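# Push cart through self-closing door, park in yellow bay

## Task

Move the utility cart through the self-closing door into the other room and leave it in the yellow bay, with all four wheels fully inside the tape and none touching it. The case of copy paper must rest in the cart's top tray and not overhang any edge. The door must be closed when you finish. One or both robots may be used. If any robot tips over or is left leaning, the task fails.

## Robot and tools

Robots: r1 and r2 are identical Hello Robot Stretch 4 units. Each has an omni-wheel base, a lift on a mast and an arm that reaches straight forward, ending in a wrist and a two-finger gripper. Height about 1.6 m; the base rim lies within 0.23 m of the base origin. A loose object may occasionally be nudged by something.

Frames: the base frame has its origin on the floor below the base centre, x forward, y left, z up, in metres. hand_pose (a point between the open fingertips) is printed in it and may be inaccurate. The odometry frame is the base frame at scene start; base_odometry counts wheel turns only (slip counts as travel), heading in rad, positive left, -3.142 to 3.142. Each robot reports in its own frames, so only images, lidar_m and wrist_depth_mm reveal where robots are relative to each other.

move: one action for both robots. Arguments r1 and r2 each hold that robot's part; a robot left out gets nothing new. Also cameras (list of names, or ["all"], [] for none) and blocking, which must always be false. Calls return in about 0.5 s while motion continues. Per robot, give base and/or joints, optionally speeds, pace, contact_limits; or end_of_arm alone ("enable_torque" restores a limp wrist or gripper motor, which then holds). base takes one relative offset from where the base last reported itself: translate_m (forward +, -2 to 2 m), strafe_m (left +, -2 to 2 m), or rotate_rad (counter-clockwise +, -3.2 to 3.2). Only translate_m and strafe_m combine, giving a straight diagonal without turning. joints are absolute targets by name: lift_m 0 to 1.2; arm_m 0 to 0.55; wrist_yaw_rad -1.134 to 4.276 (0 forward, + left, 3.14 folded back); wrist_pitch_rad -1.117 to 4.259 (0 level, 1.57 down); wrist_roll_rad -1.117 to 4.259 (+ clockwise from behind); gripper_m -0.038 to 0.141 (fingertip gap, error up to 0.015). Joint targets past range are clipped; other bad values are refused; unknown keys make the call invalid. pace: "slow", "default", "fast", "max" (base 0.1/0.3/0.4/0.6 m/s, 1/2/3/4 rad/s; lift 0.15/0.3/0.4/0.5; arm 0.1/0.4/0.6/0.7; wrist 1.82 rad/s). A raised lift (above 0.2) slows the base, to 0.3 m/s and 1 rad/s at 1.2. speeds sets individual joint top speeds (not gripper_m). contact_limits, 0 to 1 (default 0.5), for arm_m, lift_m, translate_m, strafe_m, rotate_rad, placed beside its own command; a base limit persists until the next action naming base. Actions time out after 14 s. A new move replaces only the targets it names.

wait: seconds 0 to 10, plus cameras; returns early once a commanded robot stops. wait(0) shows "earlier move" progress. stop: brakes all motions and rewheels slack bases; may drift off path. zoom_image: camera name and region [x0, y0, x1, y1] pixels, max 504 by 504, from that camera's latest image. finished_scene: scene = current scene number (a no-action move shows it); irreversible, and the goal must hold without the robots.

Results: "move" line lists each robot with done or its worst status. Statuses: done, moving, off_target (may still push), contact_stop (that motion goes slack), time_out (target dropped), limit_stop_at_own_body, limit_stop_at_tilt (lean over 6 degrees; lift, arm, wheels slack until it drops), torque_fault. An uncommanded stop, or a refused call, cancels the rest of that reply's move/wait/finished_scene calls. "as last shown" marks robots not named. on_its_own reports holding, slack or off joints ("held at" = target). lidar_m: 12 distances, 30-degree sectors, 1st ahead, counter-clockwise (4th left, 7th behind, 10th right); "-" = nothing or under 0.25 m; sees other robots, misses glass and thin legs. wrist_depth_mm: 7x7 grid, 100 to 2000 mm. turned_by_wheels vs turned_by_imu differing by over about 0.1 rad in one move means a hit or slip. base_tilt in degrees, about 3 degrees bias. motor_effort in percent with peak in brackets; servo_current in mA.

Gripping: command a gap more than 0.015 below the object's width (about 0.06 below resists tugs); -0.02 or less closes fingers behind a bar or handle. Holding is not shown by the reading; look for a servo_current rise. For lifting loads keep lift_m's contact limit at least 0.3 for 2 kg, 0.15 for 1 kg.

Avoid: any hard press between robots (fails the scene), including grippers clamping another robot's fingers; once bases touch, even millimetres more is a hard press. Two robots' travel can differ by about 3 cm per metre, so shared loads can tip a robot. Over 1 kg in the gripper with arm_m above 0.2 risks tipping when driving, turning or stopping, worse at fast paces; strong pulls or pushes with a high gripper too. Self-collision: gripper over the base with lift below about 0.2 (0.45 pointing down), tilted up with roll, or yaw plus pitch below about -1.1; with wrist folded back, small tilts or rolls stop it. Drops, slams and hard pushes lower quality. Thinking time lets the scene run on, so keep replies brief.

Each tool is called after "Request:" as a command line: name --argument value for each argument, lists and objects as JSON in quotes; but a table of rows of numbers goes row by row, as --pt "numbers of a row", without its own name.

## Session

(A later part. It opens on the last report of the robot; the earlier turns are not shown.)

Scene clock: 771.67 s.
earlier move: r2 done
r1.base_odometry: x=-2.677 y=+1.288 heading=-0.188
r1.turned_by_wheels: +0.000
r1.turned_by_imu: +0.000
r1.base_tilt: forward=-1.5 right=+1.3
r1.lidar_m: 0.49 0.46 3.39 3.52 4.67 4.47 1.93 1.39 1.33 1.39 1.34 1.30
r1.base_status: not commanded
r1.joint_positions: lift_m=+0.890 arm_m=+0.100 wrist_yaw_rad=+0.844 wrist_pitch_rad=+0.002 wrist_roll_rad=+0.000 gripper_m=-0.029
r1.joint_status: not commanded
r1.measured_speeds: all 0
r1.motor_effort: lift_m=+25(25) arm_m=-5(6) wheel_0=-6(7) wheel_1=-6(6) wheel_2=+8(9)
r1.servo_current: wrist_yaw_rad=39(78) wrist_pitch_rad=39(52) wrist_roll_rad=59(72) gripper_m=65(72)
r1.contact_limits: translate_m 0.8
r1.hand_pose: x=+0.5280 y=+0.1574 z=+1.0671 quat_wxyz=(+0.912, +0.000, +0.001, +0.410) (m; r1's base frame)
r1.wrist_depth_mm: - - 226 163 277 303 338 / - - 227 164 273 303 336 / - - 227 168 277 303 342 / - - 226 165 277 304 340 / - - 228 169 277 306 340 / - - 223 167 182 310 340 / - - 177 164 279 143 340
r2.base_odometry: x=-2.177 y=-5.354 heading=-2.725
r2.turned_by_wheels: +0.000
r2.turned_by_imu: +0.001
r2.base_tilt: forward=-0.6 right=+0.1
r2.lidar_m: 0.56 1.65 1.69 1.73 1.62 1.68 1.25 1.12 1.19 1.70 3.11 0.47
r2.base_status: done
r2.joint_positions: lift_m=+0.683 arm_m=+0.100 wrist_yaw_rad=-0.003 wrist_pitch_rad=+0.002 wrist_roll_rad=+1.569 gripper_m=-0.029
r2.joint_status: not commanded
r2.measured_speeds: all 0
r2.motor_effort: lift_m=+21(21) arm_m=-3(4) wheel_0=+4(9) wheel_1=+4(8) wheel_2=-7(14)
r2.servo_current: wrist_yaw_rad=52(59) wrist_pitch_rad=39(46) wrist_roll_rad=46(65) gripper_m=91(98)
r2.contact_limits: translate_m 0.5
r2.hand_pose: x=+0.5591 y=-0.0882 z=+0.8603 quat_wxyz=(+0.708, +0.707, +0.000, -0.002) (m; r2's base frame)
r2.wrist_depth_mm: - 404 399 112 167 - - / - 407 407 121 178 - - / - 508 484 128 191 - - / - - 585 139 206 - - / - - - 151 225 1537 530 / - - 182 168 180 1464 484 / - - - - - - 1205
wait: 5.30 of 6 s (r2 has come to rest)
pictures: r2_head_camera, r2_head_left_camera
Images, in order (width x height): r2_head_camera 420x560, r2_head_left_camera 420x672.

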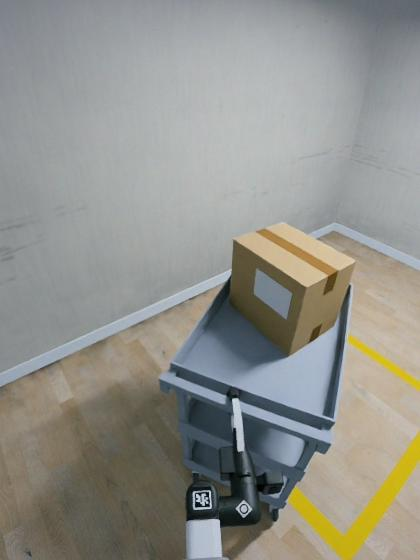

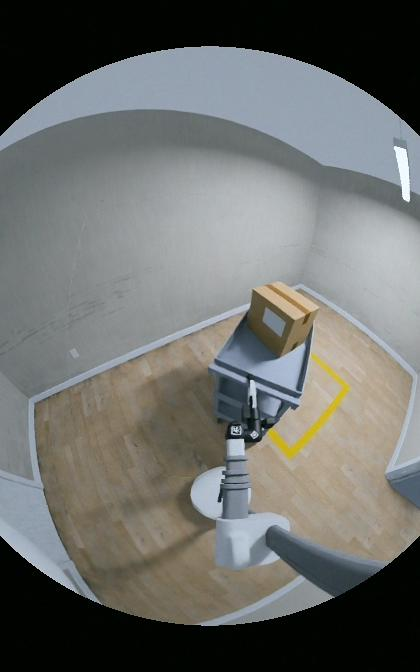

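Request:
move --blocking false --r2 '{"base":{"translate_m":0.16,"strafe_m":-0.07},"pace":"slow","contact_limits":{"translate_m":0.5}}'

Request:
wait --seconds 4

Request:
move --blocking false --r2 '{"base":{"strafe_m":-0.28},"pace":"slow","contact_limits":{"strafe_m":0.5}}'

Request:
wait --seconds 5 --cameras '["r2_head_camera","r2_head_left_camera","r2_head_right_camera"]'

Scene clock: 786.53 s.
move: r2 moving
r1: as last shown
r1.lidar_m: 0.49 0.48 3.39 3.53 4.69 4.49 1.92 1.35 1.33 1.40 1.35 1.29
r1.motor_effort: lift_m=+25(25) arm_m=-6(6) wheel_0=-6(7) wheel_1=-6(6) wheel_2=+8(8)
r1.servo_current: wrist_yaw_rad=52(65) wrist_pitch_rad=39(59) wrist_roll_rad=52(72) gripper_m=65(72)
r1.contact_limits: translate_m 0.8
r1.wrist_depth_mm: - - 226 163 276 301 336 / - - 225 164 271 304 338 / - - 227 168 277 304 338 / - - 227 165 276 303 340 / - - 228 169 277 304 340 / - - 222 166 183 312 343 / - - 177 163 279 143 342
r2.base_odometry: x=-2.190 y=-5.354 heading=-2.725
r2.turned_by_wheels: +0.000
r2.turned_by_imu: +0.001
r2.base_tilt: forward=-0.7 right=+0.1
r2.lidar_m: 0.53 1.63 1.68 1.75 1.61 1.67 1.23 1.15 1.20 1.70 3.09 0.46
r2.base_status: translate_m moving; strafe_m moving
r2.joint_positions: lift_m=+0.683 arm_m=+0.100 wrist_yaw_rad=-0.003 wrist_pitch_rad=+0.002 wrist_roll_rad=+1.569 gripper_m=-0.029
r2.joint_status: not commanded
r2.measured_speeds: translate_m=+0.048 strafe_m=-0.021 rotate_rad=+0.000 lift_m=+0.000 arm_m=+0.000 wrist_yaw_rad=+0.000 wrist_pitch_rad=+0.000 wrist_roll_rad=+0.000
r2.motor_effort: lift_m=+21(21) arm_m=-3(4) wheel_0=+8(11) wheel_1=+5(7) wheel_2=-11(13)
r2.servo_current: wrist_yaw_rad=52(59) wrist_pitch_rad=39(46) wrist_roll_rad=39(59) gripper_m=91(98)
r2.contact_limits: translate_m 0.5
r2.hand_pose: x=+0.5591 y=-0.0882 z=+0.8603 quat_wxyz=(+0.708, +0.707, +0.000, -0.002) (m; r2's base frame)
r2.wrist_depth_mm: - 399 394 110 165 - - / - 407 407 120 177 - - / - 488 496 127 190 - - / - - 585 137 206 - - / - - - 152 224 1537 525 / - - 183 167 179 1430 480 / - - - - - - 1182

Scene clock: 788.97 s.
earlier move: r2 done
r1.base_odometry: x=-2.677 y=+1.288 heading=-0.188
r1.turned_by_wheels: +0.000
r1.turned_by_imu: +0.000
r1.base_tilt: forward=-1.5 right=+1.3
r1.lidar_m: 0.48 0.49 3.41 3.52 4.66 4.48 1.92 1.39 1.33 1.37 1.37 1.30
r1.base_status: not commanded
r1.joint_positions: lift_m=+0.890 arm_m=+0.100 wrist_yaw_rad=+0.844 wrist_pitch_rad=+0.002 wrist_roll_rad=+0.000 gripper_m=-0.029
r1.joint_status: not commanded
r1.measured_speeds: all 0
r1.motor_effort: lift_m=+25(25) arm_m=-5(6) wheel_0=-6(7) wheel_1=-6(6) wheel_2=+8(8)
r1.servo_current: wrist_yaw_rad=59(72) wrist_pitch_rad=46(59) wrist_roll_rad=46(72) gripper_m=72(72)
r1.contact_limits: translate_m 0.8
r1.hand_pose: x=+0.5280 y=+0.1574 z=+1.0671 quat_wxyz=(+0.912, +0.000, +0.001, +0.410) (m; r1's base frame)
r1.wrist_depth_mm: - - 226 164 276 303 338 / - - 227 164 270 304 338 / - - 227 168 274 303 338 / - - 228 165 278 303 338 / - - 227 169 277 306 340 / - - 222 167 182 310 342 / - - 178 163 279 143 340
r2.base_odometry: x=-2.351 y=-5.355 heading=-2.724
r2.turned_by_wheels: +0.000
r2.turned_by_imu: +0.001
r2.base_tilt: forward=-0.7 right=+0.1
r2.lidar_m: 0.52 1.55 1.58 1.93 1.77 1.81 1.34 1.23 1.68 1.65 2.95 0.47
r2.base_status: done
r2.joint_positions: lift_m=+0.683 arm_m=+0.100 wrist_yaw_rad=+0.001 wrist_pitch_rad=+0.002 wrist_roll_rad=+1.569 gripper_m=-0.029
r2.joint_status: not commanded
r2.measured_speeds: all 0
r2.motor_effort: lift_m=+21(21) arm_m=-3(4) wheel_0=+7(15) wheel_1=+4(8) wheel_2=-4(13)
r2.servo_current: wrist_yaw_rad=46(59) wrist_pitch_rad=33(52) wrist_roll_rad=52(59) gripper_m=91(104)
r2.contact_limits: translate_m 0.5
r2.hand_pose: x=+0.5594 y=-0.0870 z=+0.8603 quat_wxyz=(+0.708, +0.707, +0.001, +0.000) (m; r2's base frame)
r2.wrist_depth_mm: - 397 397 108 164 - - / - 407 404 119 177 - - / - 469 492 126 190 - - / - - 585 137 206 - - / - - - 149 224 1397 525 / - - 182 167 180 1366 484 / - - - - - - 1160
wait: 2.43 of 4 s (r2 has come to rest)

Scene clock: 789.47 s.
move: r2 moving
r1: as last shown
r1.lidar_m: 0.48 0.47 3.38 3.52 4.64 4.47 1.95 1.39 1.33 1.39 1.35 1.30
r1.motor_effort: lift_m=+24(25) arm_m=-5(5) wheel_0=-6(7) wheel_1=-6(6) wheel_2=+8(8)
r1.servo_current: wrist_yaw_rad=46(59) wrist_pitch_rad=46(46) wrist_roll_rad=39(52) gripper_m=65(72)
r1.contact_limits: translate_m 0.8
r1.wrist_depth_mm: - - 225 163 276 304 338 / - - 226 164 271 303 338 / - - 227 168 277 304 340 / - - 229 165 278 304 340 / - - 229 169 277 306 340 / - - 223 167 183 309 343 / - - 177 164 279 143 342
r2.base_odometry: x=-2.357 y=-5.342 heading=-2.724
r2.turned_by_wheels: +0.000
r2.turned_by_imu: +0.000
r2.base_tilt: forward=-0.7 right=+0.0
r2.lidar_m: 0.55 1.56 1.61 1.91 1.78 1.81 1.31 1.23 1.67 1.63 2.94 0.47
r2.base_status: strafe_m moving
r2.joint_positions: lift_m=+0.683 arm_m=+0.100 wrist_yaw_rad=+0.003 wrist_pitch_rad=+0.002 wrist_roll_rad=+1.569 gripper_m=-0.029
r2.joint_status: not commanded
r2.measured_speeds: translate_m=+0.000 strafe_m=-0.056 rotate_rad=+0.000 lift_m=+0.000 arm_m=+0.000 wrist_yaw_rad=+0.000 wrist_pitch_rad=+0.000 wrist_roll_rad=+0.000
r2.motor_effort: lift_m=+21(21) arm_m=-3(4) wheel_0=+8(16) wheel_1=-7(7) wheel_2=+0(4)
r2.servo_current: wrist_yaw_rad=39(52) wrist_pitch_rad=39(46) wrist_roll_rad=46(52) gripper_m=98(98)
r2.contact_limits: strafe_m 0.5
r2.hand_pose: x=+0.5596 y=-0.0865 z=+0.8603 quat_wxyz=(+0.708, +0.707, +0.002, +0.000) (m; r2's base frame)
r2.wrist_depth_mm: - 407 404 111 166 - - / - 404 407 120 178 - - / - 480 484 128 190 - - / - - 580 138 206 - - / - - - 150 224 1464 - / - - 183 167 180 1336 488 / - - - - - - 1205

Scene clock: 792.90 s.
earlier move: r2 done
r1.base_odometry: x=-2.677 y=+1.288 heading=-0.188
r1.turned_by_wheels: +0.000
r1.turned_by_imu: +0.000
r1.base_tilt: forward=-1.6 right=+1.2
r1.lidar_m: 0.47 0.49 3.39 3.50 4.66 4.48 1.93 1.40 1.32 1.36 1.36 1.30
r1.base_status: not commanded
r1.joint_positions: lift_m=+0.890 arm_m=+0.100 wrist_yaw_rad=+0.844 wrist_pitch_rad=+0.002 wrist_roll_rad=+0.000 gripper_m=-0.029
r1.joint_status: not commanded
r1.measured_speeds: all 0
r1.motor_effort: lift_m=+25(25) arm_m=-5(6) wheel_0=-6(7) wheel_1=-6(6) wheel_2=+8(8)
r1.servo_current: wrist_yaw_rad=52(78) wrist_pitch_rad=39(52) wrist_roll_rad=33(72) gripper_m=59(72)
r1.contact_limits: translate_m 0.8
r1.hand_pose: x=+0.5280 y=+0.1574 z=+1.0671 quat_wxyz=(+0.912, +0.000, +0.001, +0.410) (m; r1's base frame)
r1.wrist_depth_mm: - - 225 163 276 303 338 / - - 226 164 272 303 340 / - - 227 169 278 303 336 / - - 228 165 276 304 342 / - - 228 169 277 304 340 / - - 222 166 182 310 342 / - - 177 163 279 143 343
r2.base_odometry: x=-2.464 y=-5.099 heading=-2.724
r2.turned_by_wheels: +0.000
r2.turned_by_imu: +0.001
r2.base_tilt: forward=-0.7 right=+0.0
r2.lidar_m: 0.51 1.71 1.73 2.18 1.97 1.70 1.19 1.10 1.36 1.40 2.71 0.51
r2.base_status: done
r2.joint_positions: lift_m=+0.683 arm_m=+0.100 wrist_yaw_rad=+0.004 wrist_pitch_rad=+0.002 wrist_roll_rad=+1.569 gripper_m=-0.029
r2.joint_status: not commanded
r2.measured_speeds: all 0
r2.motor_effort: lift_m=+21(21) arm_m=-3(4) wheel_0=+4(16) wheel_1=-4(8) wheel_2=+0(4)
r2.servo_current: wrist_yaw_rad=59(65) wrist_pitch_rad=52(52) wrist_roll_rad=59(59) gripper_m=91(98)
r2.contact_limits: strafe_m 0.5
r2.hand_pose: x=+0.5596 y=-0.0864 z=+0.8603 quat_wxyz=(+0.708, +0.707, +0.002, +0.000) (m; r2's base frame)
r2.wrist_depth_mm: - - - 166 224 1708 521 / - - - 167 226 759 - / - - 477 168 228 - - / - 480 477 229 230 - - / - - 535 171 232 831 - / - - 187 173 180 - - / - - - - - - 488
wait: 3.43 of 5 s (r2 has come to rest)
pictures: r2_head_camera, r2_head_left_camera, r2_head_right_camera
Images, in order (width x height): r2_head_camera 420x560, r2_head_left_camera 420x672, r2_head_right_camera 420x672.

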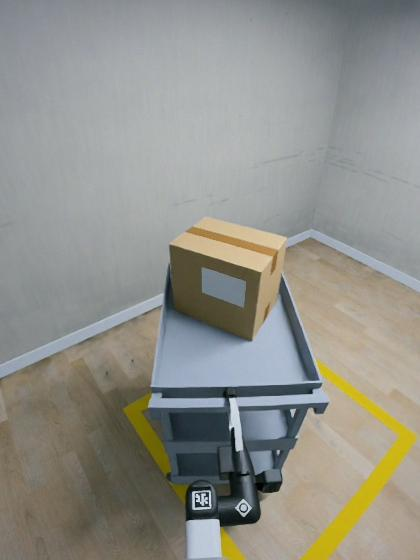

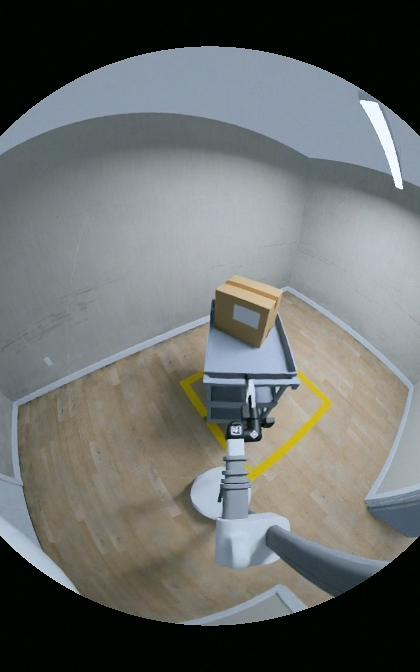

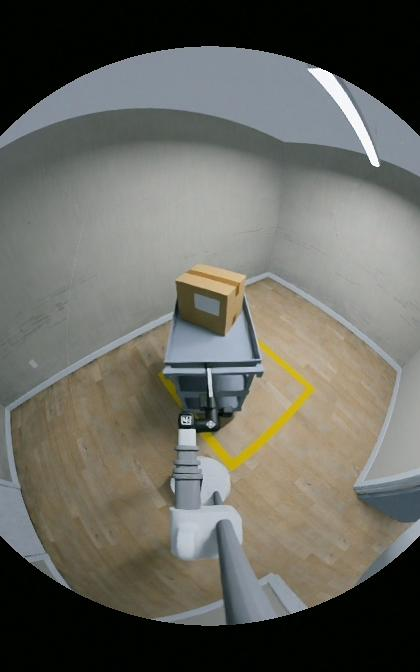

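Request:
move --blocking false --r2 '{"base":{"strafe_m":-0.28,"translate_m":0.08},"pace":"slow","contact_limits":{"strafe_m":0.5}}'

Request:
wait --seconds 5

Request:
move --blocking false --r2 '{"base":{"rotate_rad":0.35},"pace":"slow","contact_limits":{"rotate_rad":0.8}}'

Request:
wait --seconds 3

Request:
move --blocking false --r2 '{"base":{"strafe_m":-0.2},"pace":"slow","contact_limits":{"strafe_m":0.5}}'

Request:
wait --seconds 4 --cameras '["r2_head_camera","r2_head_left_camera","r2_head_right_camera"]'

Scene clock: 808.07 s.
move: r2 moving
r1: as last shown
r1.base_tilt: forward=-1.5 right=+1.3
r1.lidar_m: 0.49 0.48 3.39 3.50 4.67 4.47 1.94 1.40 1.33 1.39 1.35 1.30
r1.motor_effort: lift_m=+25(25) arm_m=-5(5) wheel_0=-6(6) wheel_1=-6(6) wheel_2=+8(8)
r1.servo_current: wrist_yaw_rad=65(65) wrist_pitch_rad=46(52) wrist_roll_rad=52(52) gripper_m=65(65)
r1.contact_limits: translate_m 0.8
r1.wrist_depth_mm: - - 225 163 276 304 338 / - - 226 164 272 304 338 / - - 227 168 276 304 338 / - - 228 165 278 303 342 / - - 227 169 278 307 340 / - - 223 166 183 310 340 / - - 177 163 279 143 342
r2.base_odometry: x=-2.473 y=-5.089 heading=-2.725
r2.turned_by_wheels: +0.000
r2.turned_by_imu: +0.000
r2.base_tilt: forward=-0.7 right=+0.1
r2.lidar_m: 0.48 1.72 1.75 2.19 2.01 1.71 1.13 1.09 1.39 1.43 2.72 0.51
r2.base_status: translate_m moving; strafe_m moving
r2.joint_positions: lift_m=+0.683 arm_m=+0.100 wrist_yaw_rad=+0.004 wrist_pitch_rad=+0.002 wrist_roll_rad=+1.569 gripper_m=-0.029
r2.joint_status: not commanded
r2.measured_speeds: translate_m=+0.013 strafe_m=-0.049 rotate_rad=+0.000 lift_m=+0.000 arm_m=+0.000 wrist_yaw_rad=+0.000 wrist_pitch_rad=+0.000 wrist_roll_rad=+0.000
r2.motor_effort: lift_m=+21(21) arm_m=-3(4) wheel_0=+9(13) wheel_1=-7(8) wheel_2=-6(6)
r2.servo_current: wrist_yaw_rad=52(52) wrist_pitch_rad=39(46) wrist_roll_rad=65(65) gripper_m=91(98)
r2.contact_limits: strafe_m 0.5
r2.hand_pose: x=+0.5596 y=-0.0864 z=+0.8603 quat_wxyz=(+0.708, +0.707, +0.002, +0.000) (m; r2's base frame)
r2.wrist_depth_mm: - - - 167 226 1661 1160 / - - - 168 227 788 - / - - 488 170 229 - - / - 480 477 229 231 - - / - 530 530 172 232 - - / - - 186 172 180 - - / - - - - - - 496

Scene clock: 811.73 s.
earlier move: r2 done
r1.base_odometry: x=-2.677 y=+1.288 heading=-0.188
r1.turned_by_wheels: +0.000
r1.turned_by_imu: +0.000
r1.base_tilt: forward=-1.5 right=+1.3
r1.lidar_m: 0.48 0.48 3.37 3.50 4.64 4.48 1.92 1.38 1.32 1.37 1.34 1.29
r1.base_status: not commanded
r1.joint_positions: lift_m=+0.890 arm_m=+0.100 wrist_yaw_rad=+0.844 wrist_pitch_rad=+0.002 wrist_roll_rad=+0.000 gripper_m=-0.029
r1.joint_status: not commanded
r1.measured_speeds: all 0
r1.motor_effort: lift_m=+25(25) arm_m=-5(6) wheel_0=-6(7) wheel_1=-6(6) wheel_2=+8(8)
r1.servo_current: wrist_yaw_rad=46(78) wrist_pitch_rad=46(52) wrist_roll_rad=52(78) gripper_m=65(72)
r1.contact_limits: translate_m 0.8
r1.hand_pose: x=+0.5280 y=+0.1574 z=+1.0671 quat_wxyz=(+0.912, +0.000, +0.001, +0.410) (m; r1's base frame)
r1.wrist_depth_mm: - - 225 164 274 303 338 / - - 225 164 273 301 340 / - - 227 168 276 303 338 / - - 227 165 277 304 338 / - - 228 169 277 306 338 / - - 224 166 182 310 338 / - - 178 164 278 143 342
r2.base_odometry: x=-2.651 y=-4.875 heading=-2.725
r2.turned_by_wheels: +0.000
r2.turned_by_imu: +0.000
r2.base_tilt: forward=-0.6 right=+0.0
r2.lidar_m: 0.43 0.64 1.88 2.39 2.27 1.57 1.07 6.95 1.15 1.31 2.45 0.57
r2.base_status: done
r2.joint_positions: lift_m=+0.683 arm_m=+0.100 wrist_yaw_rad=+0.003 wrist_pitch_rad=+0.002 wrist_roll_rad=+1.569 gripper_m=-0.029
r2.joint_status: not commanded
r2.measured_speeds: all 0
r2.motor_effort: lift_m=+21(21) arm_m=-3(4) wheel_0=+6(13) wheel_1=-5(8) wheel_2=-7(11)
r2.servo_current: wrist_yaw_rad=52(59) wrist_pitch_rad=39(52) wrist_roll_rad=46(72) gripper_m=91(98)
r2.contact_limits: strafe_m 0.5
r2.hand_pose: x=+0.5595 y=-0.0866 z=+0.8603 quat_wxyz=(+0.708, +0.707, +0.002, +0.000) (m; r2's base frame)
r2.wrist_depth_mm: - - - 236 314 319 322 / - - - 278 291 1708 1229 / - - - 206 272 1808 517 / - - - 195 254 778 - / - 473 473 183 241 - - / - 480 187 172 180 - - / - - 504 - 220 - -
wait: 3.67 of 5 s (r2 has come to rest)

Scene clock: 812.23 s.
move: r2 moving
r1: as last shown
r1.base_tilt: forward=-1.5 right=+1.2
r1.lidar_m: 0.49 0.49 3.38 3.52 4.65 4.47 1.93 1.39 1.33 1.37 1.34 1.29
r1.motor_effort: lift_m=+25(25) arm_m=-5(5) wheel_0=-6(7) wheel_1=-6(6) wheel_2=+8(8)
r1.servo_current: wrist_yaw_rad=52(59) wrist_pitch_rad=46(46) wrist_roll_rad=52(59) gripper_m=59(72)
r1.contact_limits: translate_m 0.8
r1.wrist_depth_mm: - - 226 163 276 303 338 / - - 227 164 272 304 338 / - - 227 168 276 304 338 / - - 226 165 277 304 340 / - - 228 168 277 306 342 / - - 223 167 183 310 342 / - - 177 163 278 143 343
r2.base_odometry: x=-2.651 y=-4.875 heading=-2.601
r2.turned_by_wheels: +0.124
r2.turned_by_imu: +0.120
r2.base_tilt: forward=-0.7 right=+0.1
r2.lidar_m: 0.46 1.82 1.90 2.33 2.26 1.36 1.08 6.93 1.15 1.46 2.44 0.52
r2.base_status: rotate_rad moving
r2.joint_positions: lift_m=+0.683 arm_m=+0.100 wrist_yaw_rad=-0.013 wrist_pitch_rad=+0.002 wrist_roll_rad=+1.569 gripper_m=-0.029
r2.joint_status: not commanded
r2.measured_speeds: translate_m=+0.002 strafe_m=+0.001 rotate_rad=+0.489 lift_m=+0.000 arm_m=+0.000 wrist_yaw_rad=+0.000 wrist_pitch_rad=+0.000 wrist_roll_rad=+0.000
r2.motor_effort: lift_m=+21(21) arm_m=+2(3) wheel_0=-17(17) wheel_1=-8(9) wheel_2=-19(21)
r2.servo_current: wrist_yaw_rad=85(85) wrist_pitch_rad=39(46) wrist_roll_rad=39(59) gripper_m=91(91)
r2.contact_limits: rotate_rad 0.8
r2.hand_pose: x=+0.5581 y=-0.0911 z=+0.8603 quat_wxyz=(+0.708, +0.707, -0.004, -0.005) (m; r2's base frame)
r2.wrist_depth_mm: - - - 273 281 1576 1182 / - - - 202 267 1708 500 / - - - 194 256 1708 - / - 484 525 184 245 831 - / - 480 480 179 236 - - / - 496 187 170 178 - - / - - 525 - 222 - -

Scene clock: 813.20 s.
earlier move: r2 done
r1.base_odometry: x=-2.677 y=+1.288 heading=-0.188
r1.turned_by_wheels: +0.000
r1.turned_by_imu: +0.000
r1.base_tilt: forward=-1.5 right=+1.3
r1.lidar_m: 0.48 0.48 3.40 3.53 4.64 4.48 1.92 1.39 1.34 1.37 1.34 1.29
r1.base_status: not commanded
r1.joint_positions: lift_m=+0.890 arm_m=+0.100 wrist_yaw_rad=+0.844 wrist_pitch_rad=+0.002 wrist_roll_rad=+0.000 gripper_m=-0.029
r1.joint_status: not commanded
r1.measured_speeds: all 0
r1.motor_effort: lift_m=+25(25) arm_m=-5(6) wheel_0=-6(7) wheel_1=-6(6) wheel_2=+8(8)
r1.servo_current: wrist_yaw_rad=52(65) wrist_pitch_rad=46(52) wrist_roll_rad=65(65) gripper_m=59(72)
r1.contact_limits: translate_m 0.8
r1.hand_pose: x=+0.5280 y=+0.1574 z=+1.0671 quat_wxyz=(+0.912, +0.000, +0.001, +0.410) (m; r1's base frame)
r1.wrist_depth_mm: - - 225 164 276 303 340 / - - 227 164 273 303 336 / - - 228 169 276 303 338 / - - 227 165 278 303 338 / - - 227 169 278 304 342 / - - 222 166 182 309 343 / - - 177 164 279 143 343
r2.base_odometry: x=-2.651 y=-4.875 heading=-2.376
r2.turned_by_wheels: +0.225
r2.turned_by_imu: +0.218
r2.base_tilt: forward=-0.6 right=+0.1
r2.lidar_m: 0.51 1.81 2.13 2.29 2.03 1.16 1.08 1.20 1.16 1.99 2.47 0.49
r2.base_status: done
r2.joint_positions: lift_m=+0.683 arm_m=+0.100 wrist_yaw_rad=-0.005 wrist_pitch_rad=+0.002 wrist_roll_rad=+1.569 gripper_m=-0.029
r2.joint_status: not commanded
r2.measured_speeds: all 0
r2.motor_effort: lift_m=+21(21) arm_m=+5(5) wheel_0=-7(17) wheel_1=-4(9) wheel_2=-6(21)
r2.servo_current: wrist_yaw_rad=46(85) wrist_pitch_rad=39(46) wrist_roll_rad=52(59) gripper_m=91(98)
r2.contact_limits: rotate_rad 0.8
r2.hand_pose: x=+0.5588 y=-0.0887 z=+0.8603 quat_wxyz=(+0.708, +0.707, -0.001, -0.002) (m; r2's base frame)
r2.wrist_depth_mm: - - 530 142 196 - - / - 462 459 147 204 778 - / - 449 452 152 211 - - / - 504 521 158 220 831 - / - - 615 166 229 - - / - - 182 172 180 1430 500 / - - - - - - 1205
wait: 0.97 of 3 s (r2 has come to rest)

Scene clock: 813.70 s.
move: r2 moving
r1: as last shown
r1.lidar_m: 0.49 0.48 3.39 3.52 4.63 4.47 1.94 1.39 1.32 1.38 1.35 1.29
r1.motor_effort: lift_m=+25(25) arm_m=-5(6) wheel_0=-6(6) wheel_1=-6(6) wheel_2=+8(8)
r1.servo_current: wrist_yaw_rad=59(72) wrist_pitch_rad=33(52) wrist_roll_rad=59(59) gripper_m=59(72)
r1.contact_limits: translate_m 0.8
r1.wrist_depth_mm: - - 227 163 273 304 338 / - - 227 164 273 303 338 / - - 227 168 277 303 338 / - - 226 165 277 304 340 / - - 227 168 277 304 340 / - - 223 167 183 310 340 / - - 177 163 279 143 342
r2.base_odometry: x=-2.660 y=-4.865 heading=-2.376
r2.turned_by_wheels: +0.000
r2.turned_by_imu: +0.001
r2.base_tilt: forward=-0.7 right=+0.0
r2.lidar_m: 0.51 1.80 2.12 2.29 2.02 1.17 1.06 1.19 1.12 2.00 2.43 0.51
r2.base_status: strafe_m moving
r2.joint_positions: lift_m=+0.683 arm_m=+0.100 wrist_yaw_rad=-0.002 wrist_pitch_rad=+0.002 wrist_roll_rad=+1.569 gripper_m=-0.029
r2.joint_status: not commanded
r2.measured_speeds: translate_m=+0.000 strafe_m=-0.056 rotate_rad=+0.000 lift_m=+0.000 arm_m=+0.000 wrist_yaw_rad=+0.017 wrist_pitch_rad=+0.000 wrist_roll_rad=+0.000
r2.motor_effort: lift_m=+21(21) arm_m=+5(5) wheel_0=+8(10) wheel_1=-6(9) wheel_2=-1(5)
r2.servo_current: wrist_yaw_rad=52(65) wrist_pitch_rad=46(46) wrist_roll_rad=33(52) gripper_m=91(91)
r2.contact_limits: strafe_m 0.5
r2.hand_pose: x=+0.5591 y=-0.0879 z=+0.8603 quat_wxyz=(+0.708, +0.707, +0.000, -0.001) (m; r2's base frame)
r2.wrist_depth_mm: - - 539 140 195 - - / - 452 455 146 202 778 - / - 449 452 150 211 - - / - 500 521 158 219 - - / - - 597 164 228 - - / - - 183 172 180 1464 500 / - - - - - - 1205

Scene clock: 816.33 s.
earlier move: r2 done
r1.base_odometry: x=-2.677 y=+1.288 heading=-0.188
r1.turned_by_wheels: +0.000
r1.turned_by_imu: +0.000
r1.base_tilt: forward=-1.5 right=+1.3
r1.lidar_m: 0.47 0.47 3.39 3.52 4.67 4.48 1.93 1.38 1.32 1.38 1.35 1.29
r1.base_status: not commanded
r1.joint_positions: lift_m=+0.890 arm_m=+0.100 wrist_yaw_rad=+0.844 wrist_pitch_rad=+0.002 wrist_roll_rad=+0.000 gripper_m=-0.029
r1.joint_status: not commanded
r1.measured_speeds: all 0
r1.motor_effort: lift_m=+25(25) arm_m=-5(6) wheel_0=-6(7) wheel_1=-6(6) wheel_2=+8(8)
r1.servo_current: wrist_yaw_rad=52(78) wrist_pitch_rad=39(52) wrist_roll_rad=52(65) gripper_m=65(72)
r1.contact_limits: translate_m 0.8
r1.hand_pose: x=+0.5280 y=+0.1574 z=+1.0671 quat_wxyz=(+0.912, +0.000, +0.001, +0.410) (m; r1's base frame)
r1.wrist_depth_mm: - - 226 164 276 304 336 / - - 226 164 272 303 340 / - - 228 168 276 303 340 / - - 228 165 276 304 340 / - - 229 168 277 306 340 / - - 222 167 182 312 342 / - - 177 163 279 143 342
r2.base_odometry: x=-2.789 y=-4.731 heading=-2.376
r2.turned_by_wheels: +0.000
r2.turned_by_imu: +0.001
r2.base_tilt: forward=-0.7 right=+0.1
r2.lidar_m: 0.51 1.86 2.16 2.46 1.91 1.11 1.23 1.01 1.09 1.89 2.26 0.52
r2.base_status: done
r2.joint_positions: lift_m=+0.683 arm_m=+0.100 wrist_yaw_rad=+0.003 wrist_pitch_rad=+0.002 wrist_roll_rad=+1.569 gripper_m=-0.029
r2.joint_status: not commanded
r2.measured_speeds: all 0
r2.motor_effort: lift_m=+21(21) arm_m=+5(5) wheel_0=+4(13) wheel_1=-4(9) wheel_2=+0(5)
r2.servo_current: wrist_yaw_rad=46(65) wrist_pitch_rad=39(46) wrist_roll_rad=46(59) gripper_m=85(98)
r2.contact_limits: strafe_m 0.5
r2.hand_pose: x=+0.5595 y=-0.0865 z=+0.8603 quat_wxyz=(+0.708, +0.707, +0.002, +0.000) (m; r2's base frame)
r2.wrist_depth_mm: - - - 169 229 1576 508 / - - - 169 229 788 - / - 466 484 171 231 831 - / - 477 477 230 231 - - / - 530 530 172 233 - - / - - 187 173 180 - - / - - - - - - 488
wait: 2.63 of 4 s (r2 has come to rest)
pictures: r2_head_camera, r2_head_left_camera, r2_head_right_camera
Images, in order (width x height): r2_head_camera 420x560, r2_head_left_camera 420x672, r2_head_right_camera 420x672.

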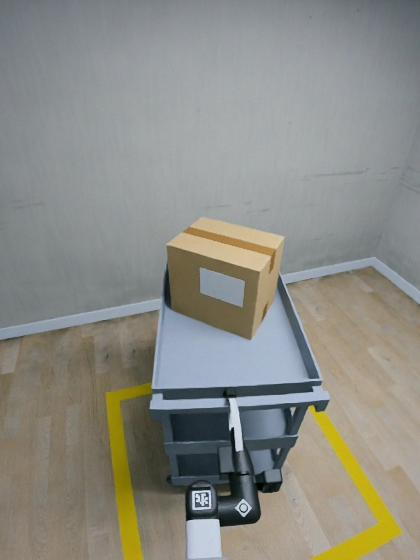

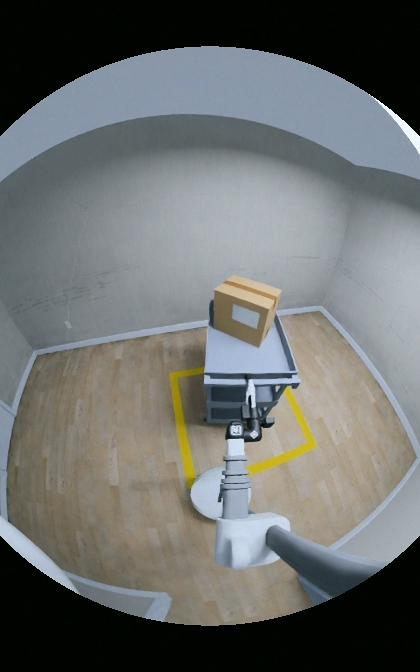

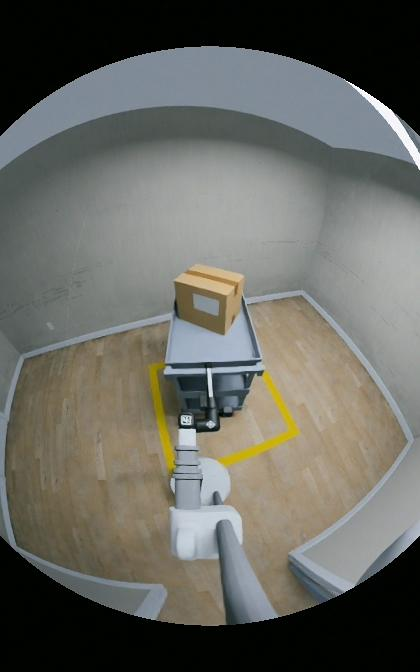

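Request:
move --blocking false --r2 '{"base":{"strafe_m":-0.12},"pace":"slow","contact_limits":{"strafe_m":0.5}}'

Request:
wait --seconds 4 --cameras '["r2_head_camera","r2_head_left_camera","r2_wrist_camera"]'

Scene clock: 838.77 s.
move: r2 moving
r1: as last shown
r1.lidar_m: 0.48 0.47 3.39 3.51 4.66 4.45 1.94 1.37 1.32 1.39 1.36 1.28
r1.servo_current: wrist_yaw_rad=65(65) wrist_pitch_rad=46(46) wrist_roll_rad=59(59) gripper_m=72(72)
r1.contact_limits: translate_m 0.8
r1.wrist_depth_mm: - - 225 163 276 301 338 / - - 226 164 271 304 338 / - - 227 169 273 303 338 / - - 227 165 278 306 338 / - - 229 169 276 303 340 / - - 223 167 182 309 340 / - - 177 164 281 142 342
r2.base_odometry: x=-2.799 y=-4.721 heading=-2.376
r2.turned_by_wheels: +0.000
r2.turned_by_imu: +0.001
r2.base_tilt: forward=-0.6 right=+0.0
r2.lidar_m: 0.49 1.87 2.16 2.46 1.90 1.12 - 1.01 1.11 1.89 2.24 0.53
r2.base_status: strafe_m moving
r2.joint_positions: lift_m=+0.683 arm_m=+0.100 wrist_yaw_rad=+0.003 wrist_pitch_rad=+0.002 wrist_roll_rad=+1.569 gripper_m=-0.029
r2.joint_status: not commanded
r2.measured_speeds: translate_m=+0.001 strafe_m=-0.057 rotate_rad=-0.004 lift_m=+0.000 arm_m=+0.000 wrist_yaw_rad=+0.000 wrist_pitch_rad=+0.000 wrist_roll_rad=+0.000
r2.motor_effort: lift_m=+21(21) arm_m=+5(5) wheel_0=+8(13) wheel_1=-7(9) wheel_2=+1(1)
r2.servo_current: wrist_yaw_rad=26(59) wrist_pitch_rad=46(46) wrist_roll_rad=46(52) gripper_m=91(98)
r2.contact_limits: strafe_m 0.5
r2.hand_pose: x=+0.5595 y=-0.0865 z=+0.8603 quat_wxyz=(+0.708, +0.707, +0.002, +0.000) (m; r2's base frame)
r2.wrist_depth_mm: - - - 171 229 1576 1160 / - - - 171 230 750 - / - 508 504 171 231 842 - / - 473 477 231 232 - - / - 521 525 172 233 - - / - - 186 172 179 - - / - - - - - - 504

Scene clock: 840.60 s.
earlier move: r2 done
r1.base_odometry: x=-2.677 y=+1.288 heading=-0.188
r1.turned_by_wheels: +0.000
r1.turned_by_imu: +0.000
r1.base_tilt: forward=-1.5 right=+1.3
r1.lidar_m: 0.49 0.48 3.40 3.52 4.66 4.48 1.96 1.38 1.32 1.38 1.36 1.29
r1.base_status: not commanded
r1.joint_positions: lift_m=+0.890 arm_m=+0.100 wrist_yaw_rad=+0.844 wrist_pitch_rad=+0.002 wrist_roll_rad=+0.000 gripper_m=-0.029
r1.joint_status: not commanded
r1.measured_speeds: all 0
r1.motor_effort: lift_m=+24(25) arm_m=-5(6) wheel_0=-7(7) wheel_1=-6(6) wheel_2=+8(8)
r1.servo_current: wrist_yaw_rad=59(78) wrist_pitch_rad=46(52) wrist_roll_rad=26(65) gripper_m=65(72)
r1.contact_limits: translate_m 0.8
r1.hand_pose: x=+0.5280 y=+0.1574 z=+1.0671 quat_wxyz=(+0.912, +0.000, +0.001, +0.410) (m; r1's base frame)
r1.wrist_depth_mm: - - 226 164 276 304 340 / - - 227 164 273 303 336 / - - 227 168 276 303 340 / - - 228 165 276 304 340 / - - 228 168 277 306 338 / - - 222 166 183 310 340 / - - 177 163 281 143 342
r2.base_odometry: x=-2.872 y=-4.645 heading=-2.376
r2.turned_by_wheels: +0.000
r2.turned_by_imu: +0.000
r2.base_tilt: forward=-0.6 right=+0.1
r2.lidar_m: 0.46 1.89 2.22 2.59 1.83 1.17 - 0.96 1.06 1.86 2.14 0.54
r2.base_status: done
r2.joint_positions: lift_m=+0.683 arm_m=+0.100 wrist_yaw_rad=+0.003 wrist_pitch_rad=+0.002 wrist_roll_rad=+1.569 gripper_m=-0.029
r2.joint_status: not commanded
r2.measured_speeds: all 0
r2.motor_effort: lift_m=+21(21) arm_m=+5(5) wheel_0=+4(13) wheel_1=-4(9) wheel_2=+0(2)
r2.servo_current: wrist_yaw_rad=39(65) wrist_pitch_rad=39(46) wrist_roll_rad=46(59) gripper_m=91(98)
r2.contact_limits: strafe_m 0.5
r2.hand_pose: x=+0.5595 y=-0.0865 z=+0.8603 quat_wxyz=(+0.708, +0.707, +0.002, +0.000) (m; r2's base frame)
r2.wrist_depth_mm: - - - 192 256 1661 1229 / - - - 189 251 1708 517 / - - 609 184 245 778 - / - 477 480 180 240 842 - / - 500 496 178 236 - - / - 525 187 173 179 - - / - - - - 227 - -
wait: 1.83 of 4 s (r2 has come to rest)
pictures: r2_head_camera, r2_head_left_camera, r2_wrist_camera
Images, in order (width x height): r2_head_camera 420x560, r2_head_left_camera 420x672, r2_wrist_camera 616x392.

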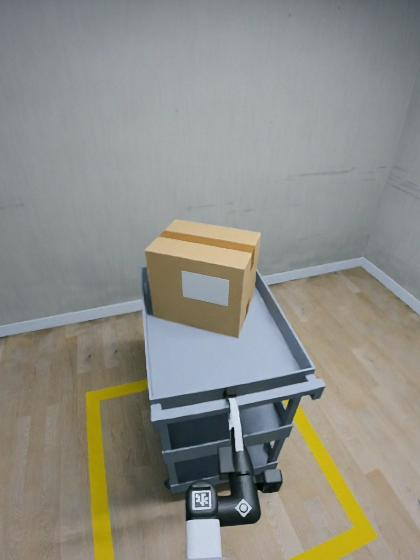

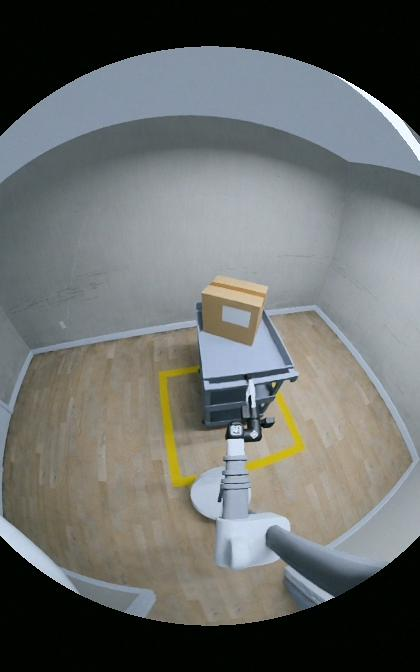

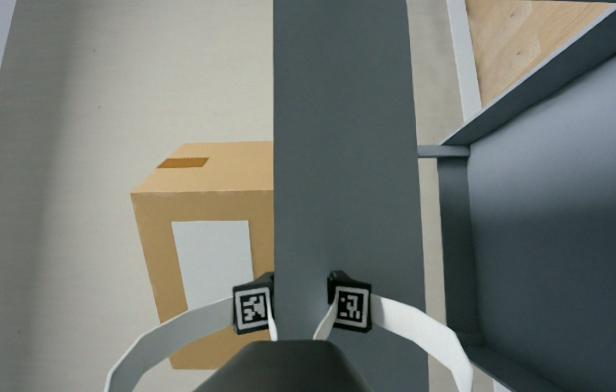

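Request:
move --blocking false --r2 '{"base":{"translate_m":-0.07},"pace":"slow","contact_limits":{"translate_m":0.5}}'

Request:
wait --seconds 3

Request:
move --blocking false --r2 '{"joints":{"gripper_m":0.1}}'

Request:
wait --seconds 3

Request:
move --blocking false --r2 '{"base":{"translate_m":-0.35},"pace":"slow"}'

Request:
wait --seconds 5 --cameras '["r2_head_camera","r2_head_left_camera","r2_head_right_camera","r2_wrist_camera"]'

Scene clock: 853.67 s.
move: r2 moving
r1: as last shown
r1.lidar_m: 0.48 0.49 3.37 3.52 4.66 4.47 1.95 1.41 1.31 1.38 1.36 1.29
r1.motor_effort: lift_m=+25(25) arm_m=-6(6) wheel_0=-6(7) wheel_1=-6(6) wheel_2=+8(8)
r1.servo_current: wrist_yaw_rad=59(72) wrist_pitch_rad=46(46) wrist_roll_rad=39(59) gripper_m=65(65)
r1.contact_limits: translate_m 0.8
r1.wrist_depth_mm: - - 226 163 276 304 338 / - - 226 164 272 303 338 / - - 226 168 277 303 338 / - - 227 165 277 304 340 / - - 228 169 279 304 338 / - - 223 166 183 312 340 / - - 177 163 279 143 343
r2.base_odometry: x=-2.863 y=-4.637 heading=-2.376
r2.turned_by_wheels: +0.000
r2.turned_by_imu: +0.001
r2.base_tilt: forward=-0.7 right=+0.1
r2.lidar_m: 0.46 1.90 2.22 2.57 1.84 1.16 - 0.93 1.03 1.83 2.15 0.54
r2.base_status: translate_m moving
r2.joint_positions: lift_m=+0.683 arm_m=+0.100 wrist_yaw_rad=+0.003 wrist_pitch_rad=+0.002 wrist_roll_rad=+1.569 gripper_m=-0.029
r2.joint_status: not commanded
r2.measured_speeds: translate_m=-0.049 strafe_m=+0.000 rotate_rad=+0.001 lift_m=+0.000 arm_m=+0.000 wrist_yaw_rad=+0.000 wrist_pitch_rad=+0.000 wrist_roll_rad=+0.000
r2.motor_effort: lift_m=+21(21) arm_m=-2(5) wheel_0=-6(8) wheel_1=-7(8) wheel_2=+14(15)
r2.servo_current: wrist_yaw_rad=52(52) wrist_pitch_rad=46(46) wrist_roll_rad=39(52) gripper_m=91(98)
r2.contact_limits: translate_m 0.5
r2.hand_pose: x=+0.5596 y=-0.0865 z=+0.8603 quat_wxyz=(+0.708, +0.707, +0.002, +0.000) (m; r2's base frame)
r2.wrist_depth_mm: - - - 193 256 1661 1205 / - - - 189 250 1708 508 / - - 615 184 246 788 - / - 477 480 181 240 842 - / - 496 496 177 236 - - / - 525 185 173 179 - - / - - - - 227 - -

Scene clock: 855.13 s.
earlier move: r2 done
r1.base_odometry: x=-2.677 y=+1.288 heading=-0.188
r1.turned_by_wheels: +0.000
r1.turned_by_imu: +0.000
r1.base_tilt: forward=-1.5 right=+1.3
r1.lidar_m: 0.50 0.48 3.38 3.49 4.63 4.48 1.94 1.37 1.33 1.38 1.35 1.29
r1.base_status: not commanded
r1.joint_positions: lift_m=+0.890 arm_m=+0.100 wrist_yaw_rad=+0.844 wrist_pitch_rad=+0.002 wrist_roll_rad=+0.000 gripper_m=-0.029
r1.joint_status: not commanded
r1.measured_speeds: all 0
r1.motor_effort: lift_m=+25(25) arm_m=-5(6) wheel_0=-6(7) wheel_1=-6(6) wheel_2=+8(8)
r1.servo_current: wrist_yaw_rad=65(72) wrist_pitch_rad=39(46) wrist_roll_rad=39(72) gripper_m=65(78)
r1.contact_limits: translate_m 0.8
r1.hand_pose: x=+0.5280 y=+0.1574 z=+1.0671 quat_wxyz=(+0.912, +0.000, +0.001, +0.410) (m; r1's base frame)
r1.wrist_depth_mm: - - 226 163 274 304 338 / - - 226 164 271 303 340 / - - 227 168 274 303 338 / - - 228 164 276 306 340 / - - 227 168 278 304 340 / - - 224 166 182 309 338 / - - 177 163 278 143 342
r2.base_odometry: x=-2.822 y=-4.597 heading=-2.377
r2.turned_by_wheels: +0.000
r2.turned_by_imu: +0.000
r2.base_tilt: forward=-0.6 right=+0.1
r2.lidar_m: 0.47 1.97 2.28 2.55 1.75 1.11 - 0.86 0.97 1.70 2.16 0.54
r2.base_status: done
r2.joint_positions: lift_m=+0.683 arm_m=+0.100 wrist_yaw_rad=+0.000 wrist_pitch_rad=+0.002 wrist_roll_rad=+1.569 gripper_m=-0.029
r2.joint_status: not commanded
r2.measured_speeds: all 0
r2.motor_effort: lift_m=+21(21) arm_m=-4(5) wheel_0=-5(11) wheel_1=-4(9) wheel_2=+5(15)
r2.servo_current: wrist_yaw_rad=33(59) wrist_pitch_rad=39(46) wrist_roll_rad=52(65) gripper_m=85(98)
r2.contact_limits: translate_m 0.5
r2.hand_pose: x=+0.5593 y=-0.0874 z=+0.8603 quat_wxyz=(+0.708, +0.707, +0.001, -0.001) (m; r2's base frame)
r2.wrist_depth_mm: - - - 191 254 1661 1229 / - - - 187 249 1708 500 / - - 597 183 243 842 - / - 469 473 180 238 842 - / - 500 496 178 236 - - / - - 186 174 179 - - / - - - - 228 - -
wait: 1.47 of 3 s (r2 has come to rest)

Scene clock: 855.63 s.
move: r2 moving
r1: as last shown
r1.base_tilt: forward=-1.5 right=+1.2
r1.lidar_m: 0.49 0.48 3.39 3.53 4.66 4.47 1.96 1.40 1.32 1.37 1.35 1.29
r1.motor_effort: lift_m=+25(25) arm_m=-5(6) wheel_0=-6(6) wheel_1=-6(6) wheel_2=+8(8)
r1.servo_current: wrist_yaw_rad=65(72) wrist_pitch_rad=39(46) wrist_roll_rad=52(65) gripper_m=65(72)
r1.contact_limits: translate_m 0.8
r1.wrist_depth_mm: - - 227 163 276 303 340 / - - 226 164 273 304 340 / - - 227 168 276 304 338 / - - 228 165 277 306 338 / - - 228 169 278 306 340 / - - 222 167 182 312 342 / - - 177 163 278 142 342
r2.base_odometry: x=-2.822 y=-4.597 heading=-2.377
r2.turned_by_wheels: +0.000
r2.turned_by_imu: +0.000
r2.base_tilt: forward=-0.7 right=+0.0
r2.lidar_m: 0.47 1.96 2.30 2.58 1.72 1.11 - 0.89 0.99 1.72 2.19 0.54
r2.base_status: not commanded
r2.joint_positions: lift_m=+0.683 arm_m=+0.100 wrist_yaw_rad=-0.001 wrist_pitch_rad=+0.002 wrist_roll_rad=+1.569 gripper_m=-0.003
r2.joint_status: gripper_m moving
r2.measured_speeds: all 0
r2.motor_effort: lift_m=+21(21) arm_m=-4(4) wheel_0=-6(6) wheel_1=-4(5) wheel_2=+5(6)
r2.servo_current: wrist_yaw_rad=39(52) wrist_pitch_rad=39(46) wrist_roll_rad=33(52) gripper_m=98(98)
r2.contact_limits: translate_m 0.5
r2.hand_pose: x=+0.5592 y=-0.0876 z=+0.8603 quat_wxyz=(+0.708, +0.707, +0.001, -0.001) (m; r2's base frame)
r2.wrist_depth_mm: - - - 195 258 1661 1229 / - - - 191 253 1708 496 / - - 609 187 248 809 - / - 480 477 183 243 842 - / - 504 504 181 239 - - / - - 187 178 182 - - / - 120 569 - - - -

Scene clock: 857.13 s.
earlier move: r2 done
r1.base_odometry: x=-2.677 y=+1.288 heading=-0.188
r1.turned_by_wheels: +0.000
r1.turned_by_imu: +0.000
r1.base_tilt: forward=-1.5 right=+1.3
r1.lidar_m: 0.49 0.49 3.39 3.50 4.66 4.48 1.91 1.37 1.34 1.37 1.36 1.29
r1.base_status: not commanded
r1.joint_positions: lift_m=+0.890 arm_m=+0.100 wrist_yaw_rad=+0.844 wrist_pitch_rad=+0.002 wrist_roll_rad=+0.000 gripper_m=-0.029
r1.joint_status: not commanded
r1.measured_speeds: all 0
r1.motor_effort: lift_m=+25(25) arm_m=-5(6) wheel_0=-6(7) wheel_1=-6(6) wheel_2=+8(8)
r1.servo_current: wrist_yaw_rad=59(72) wrist_pitch_rad=46(52) wrist_roll_rad=65(65) gripper_m=65(72)
r1.contact_limits: translate_m 0.8
r1.hand_pose: x=+0.5280 y=+0.1574 z=+1.0671 quat_wxyz=(+0.912, +0.000, +0.001, +0.410) (m; r1's base frame)
r1.wrist_depth_mm: - - 226 163 276 304 338 / - - 227 164 273 304 340 / - - 226 168 277 303 342 / - - 229 164 277 303 340 / - - 228 168 277 306 340 / - - 221 166 183 310 338 / - - 177 163 279 143 343
r2.base_odometry: x=-2.822 y=-4.597 heading=-2.376
r2.turned_by_wheels: +0.000
r2.turned_by_imu: +0.000
r2.base_tilt: forward=-0.7 right=+0.1
r2.lidar_m: 0.48 1.96 2.27 2.56 1.70 1.08 - 0.90 0.98 1.68 2.18 0.53
r2.base_status: not commanded
r2.joint_positions: lift_m=+0.683 arm_m=+0.100 wrist_yaw_rad=-0.001 wrist_pitch_rad=+0.002 wrist_roll_rad=+1.569 gripper_m=+0.100
r2.joint_status: all done
r2.measured_speeds: all 0
r2.motor_effort: lift_m=+21(21) arm_m=-4(4) wheel_0=-4(6) wheel_1=-3(5) wheel_2=+5(6)
r2.servo_current: wrist_yaw_rad=46(59) wrist_pitch_rad=39(46) wrist_roll_rad=39(59) gripper_m=52(124)
r2.contact_limits: translate_m 0.5
r2.hand_pose: x=+0.5592 y=-0.0876 z=+0.8603 quat_wxyz=(+0.708, +0.707, +0.001, -0.001) (m; r2's base frame)
r2.wrist_depth_mm: - - - 202 265 1661 1182 / - - - 197 259 1708 500 / - - 609 193 253 831 - / - 484 480 190 250 842 - / - 508 508 186 244 - - / - - 193 184 183 - - / - - - - 131 - -
wait: 1.50 of 3 s (r2 has come to rest)

Scene clock: 857.63 s.
move: r2 moving
r1: as last shown
r1.lidar_m: 0.49 0.48 3.40 3.49 4.64 4.47 1.93 1.38 1.33 1.39 1.35 1.27
r1.servo_current: wrist_yaw_rad=59(72) wrist_pitch_rad=39(46) wrist_roll_rad=39(65) gripper_m=65(65)
r1.contact_limits: translate_m 0.8
r1.wrist_depth_mm: - - 225 164 276 303 338 / - - 226 164 272 301 338 / - - 227 168 276 304 338 / - - 226 165 277 303 340 / - - 227 169 277 306 338 / - - 222 167 182 309 340 / - - 177 164 281 143 342
r2.base_odometry: x=-2.813 y=-4.588 heading=-2.377
r2.turned_by_wheels: +0.000
r2.turned_by_imu: +0.000
r2.base_tilt: forward=-0.6 right=+0.1
r2.lidar_m: 0.47 1.99 2.30 2.55 1.71 1.07 - 0.88 0.96 1.67 2.17 0.54
r2.base_status: translate_m moving
r2.joint_positions: lift_m=+0.683 arm_m=+0.100 wrist_yaw_rad=-0.001 wrist_pitch_rad=+0.002 wrist_roll_rad=+1.569 gripper_m=+0.100
r2.joint_status: not commanded
r2.measured_speeds: translate_m=-0.048 strafe_m=+0.000 rotate_rad=+0.001 lift_m=+0.000 arm_m=+0.000 wrist_yaw_rad=+0.000 wrist_pitch_rad=+0.000 wrist_roll_rad=+0.000
r2.motor_effort: lift_m=+18(21) arm_m=-3(4) wheel_0=-6(8) wheel_1=-8(8) wheel_2=+8(10)
r2.servo_current: wrist_yaw_rad=39(59) wrist_pitch_rad=46(46) wrist_roll_rad=46(59) gripper_m=52(52)
r2.hand_pose: x=+0.5592 y=-0.0876 z=+0.8606 quat_wxyz=(+0.708, +0.707, +0.001, -0.001) (m; r2's base frame)
r2.wrist_depth_mm: - - - 211 276 1708 1229 / - - - 207 268 1756 525 / - - 615 204 262 831 - / - 492 496 200 258 866 - / - 521 521 196 254 854 - / - - 195 192 194 - - / - - 591 - - - -

Scene clock: 861.90 s.
earlier move: r2 done
r1.base_odometry: x=-2.677 y=+1.288 heading=-0.188
r1.turned_by_wheels: +0.000
r1.turned_by_imu: +0.000
r1.base_tilt: forward=-1.5 right=+1.2
r1.lidar_m: 0.48 0.47 3.40 3.51 4.68 4.45 1.93 1.40 1.34 1.38 1.38 1.29
r1.base_status: not commanded
r1.joint_positions: lift_m=+0.890 arm_m=+0.100 wrist_yaw_rad=+0.844 wrist_pitch_rad=+0.002 wrist_roll_rad=+0.000 gripper_m=-0.029
r1.joint_status: not commanded
r1.measured_speeds: all 0
r1.motor_effort: lift_m=+25(25) arm_m=-5(6) wheel_0=-6(7) wheel_1=-6(6) wheel_2=+8(8)
r1.servo_current: wrist_yaw_rad=59(78) wrist_pitch_rad=46(52) wrist_roll_rad=46(65) gripper_m=65(72)
r1.contact_limits: translate_m 0.8
r1.hand_pose: x=+0.5280 y=+0.1574 z=+1.0671 quat_wxyz=(+0.912, +0.000, +0.001, +0.410) (m; r1's base frame)
r1.wrist_depth_mm: - - 225 164 276 304 338 / - - 227 163 272 303 338 / - - 228 169 276 304 338 / - - 227 164 277 304 340 / - - 227 169 276 304 342 / - - 221 166 183 309 342 / - - 177 163 278 142 342
r2.base_odometry: x=-2.570 y=-4.355 heading=-2.377
r2.turned_by_wheels: +0.000
r2.turned_by_imu: +0.000
r2.base_tilt: forward=-0.7 right=+0.1
r2.lidar_m: 0.83 2.29 2.66 2.49 1.05 0.78 - 0.74 0.64 1.01 2.25 0.92
r2.base_status: done
r2.joint_positions: lift_m=+0.683 arm_m=+0.100 wrist_yaw_rad=-0.001 wrist_pitch_rad=+0.002 wrist_roll_rad=+1.569 gripper_m=+0.100
r2.joint_status: not commanded
r2.measured_speeds: all 0
r2.motor_effort: lift_m=+18(21) arm_m=-3(4) wheel_0=-5(9) wheel_1=-5(8) wheel_2=+5(10)
r2.servo_current: wrist_yaw_rad=52(59) wrist_pitch_rad=39(46) wrist_roll_rad=46(59) gripper_m=52(59)
r2.hand_pose: x=+0.5592 y=-0.0876 z=+0.8606 quat_wxyz=(+0.708, +0.707, +0.001, -0.001) (m; r2's base frame)
r2.wrist_depth_mm: - - - - - 1661 1160 / - - - 615 - 1397 1098 / - - - 603 - 603 878 / - - 831 597 - 597 - / - - 878 585 - 585 580 / - - 188 574 185 574 574 / - - - - - - 1160
wait: 4.27 of 5 s (r2 has come to rest)
pictures: r2_head_camera, r2_head_left_camera, r2_head_right_camera, r2_wrist_camera
Images, in order (width x height): r2_head_camera 420x560, r2_head_left_camera 420x672, r2_head_right_camera 420x672, r2_wrist_camera 616x392.

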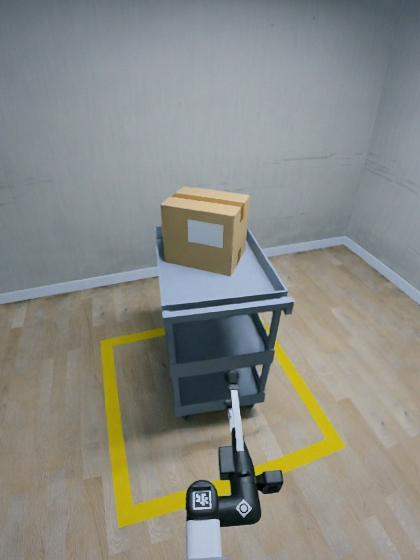

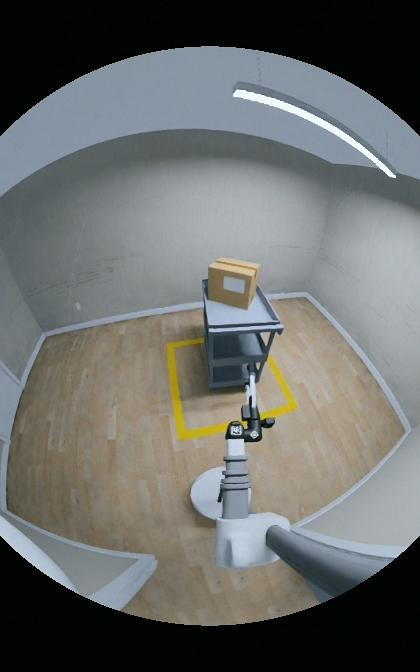

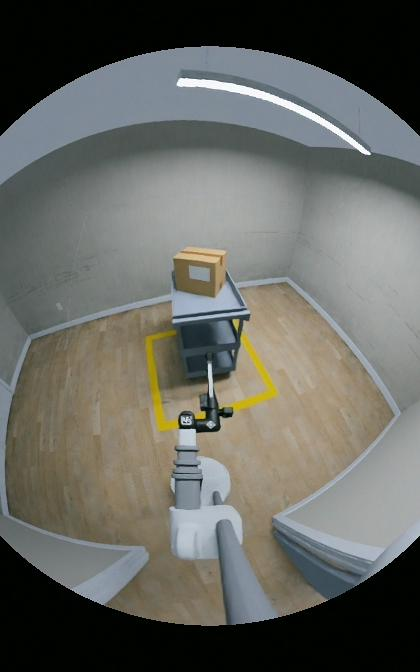

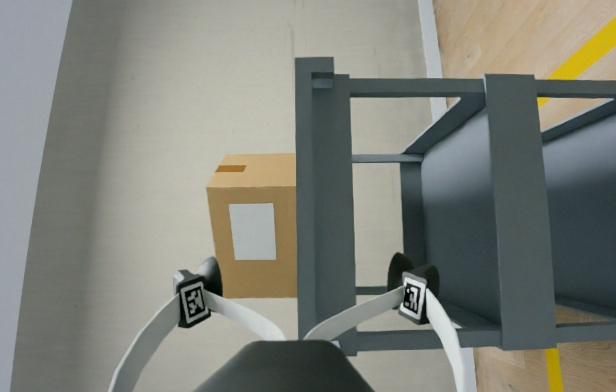

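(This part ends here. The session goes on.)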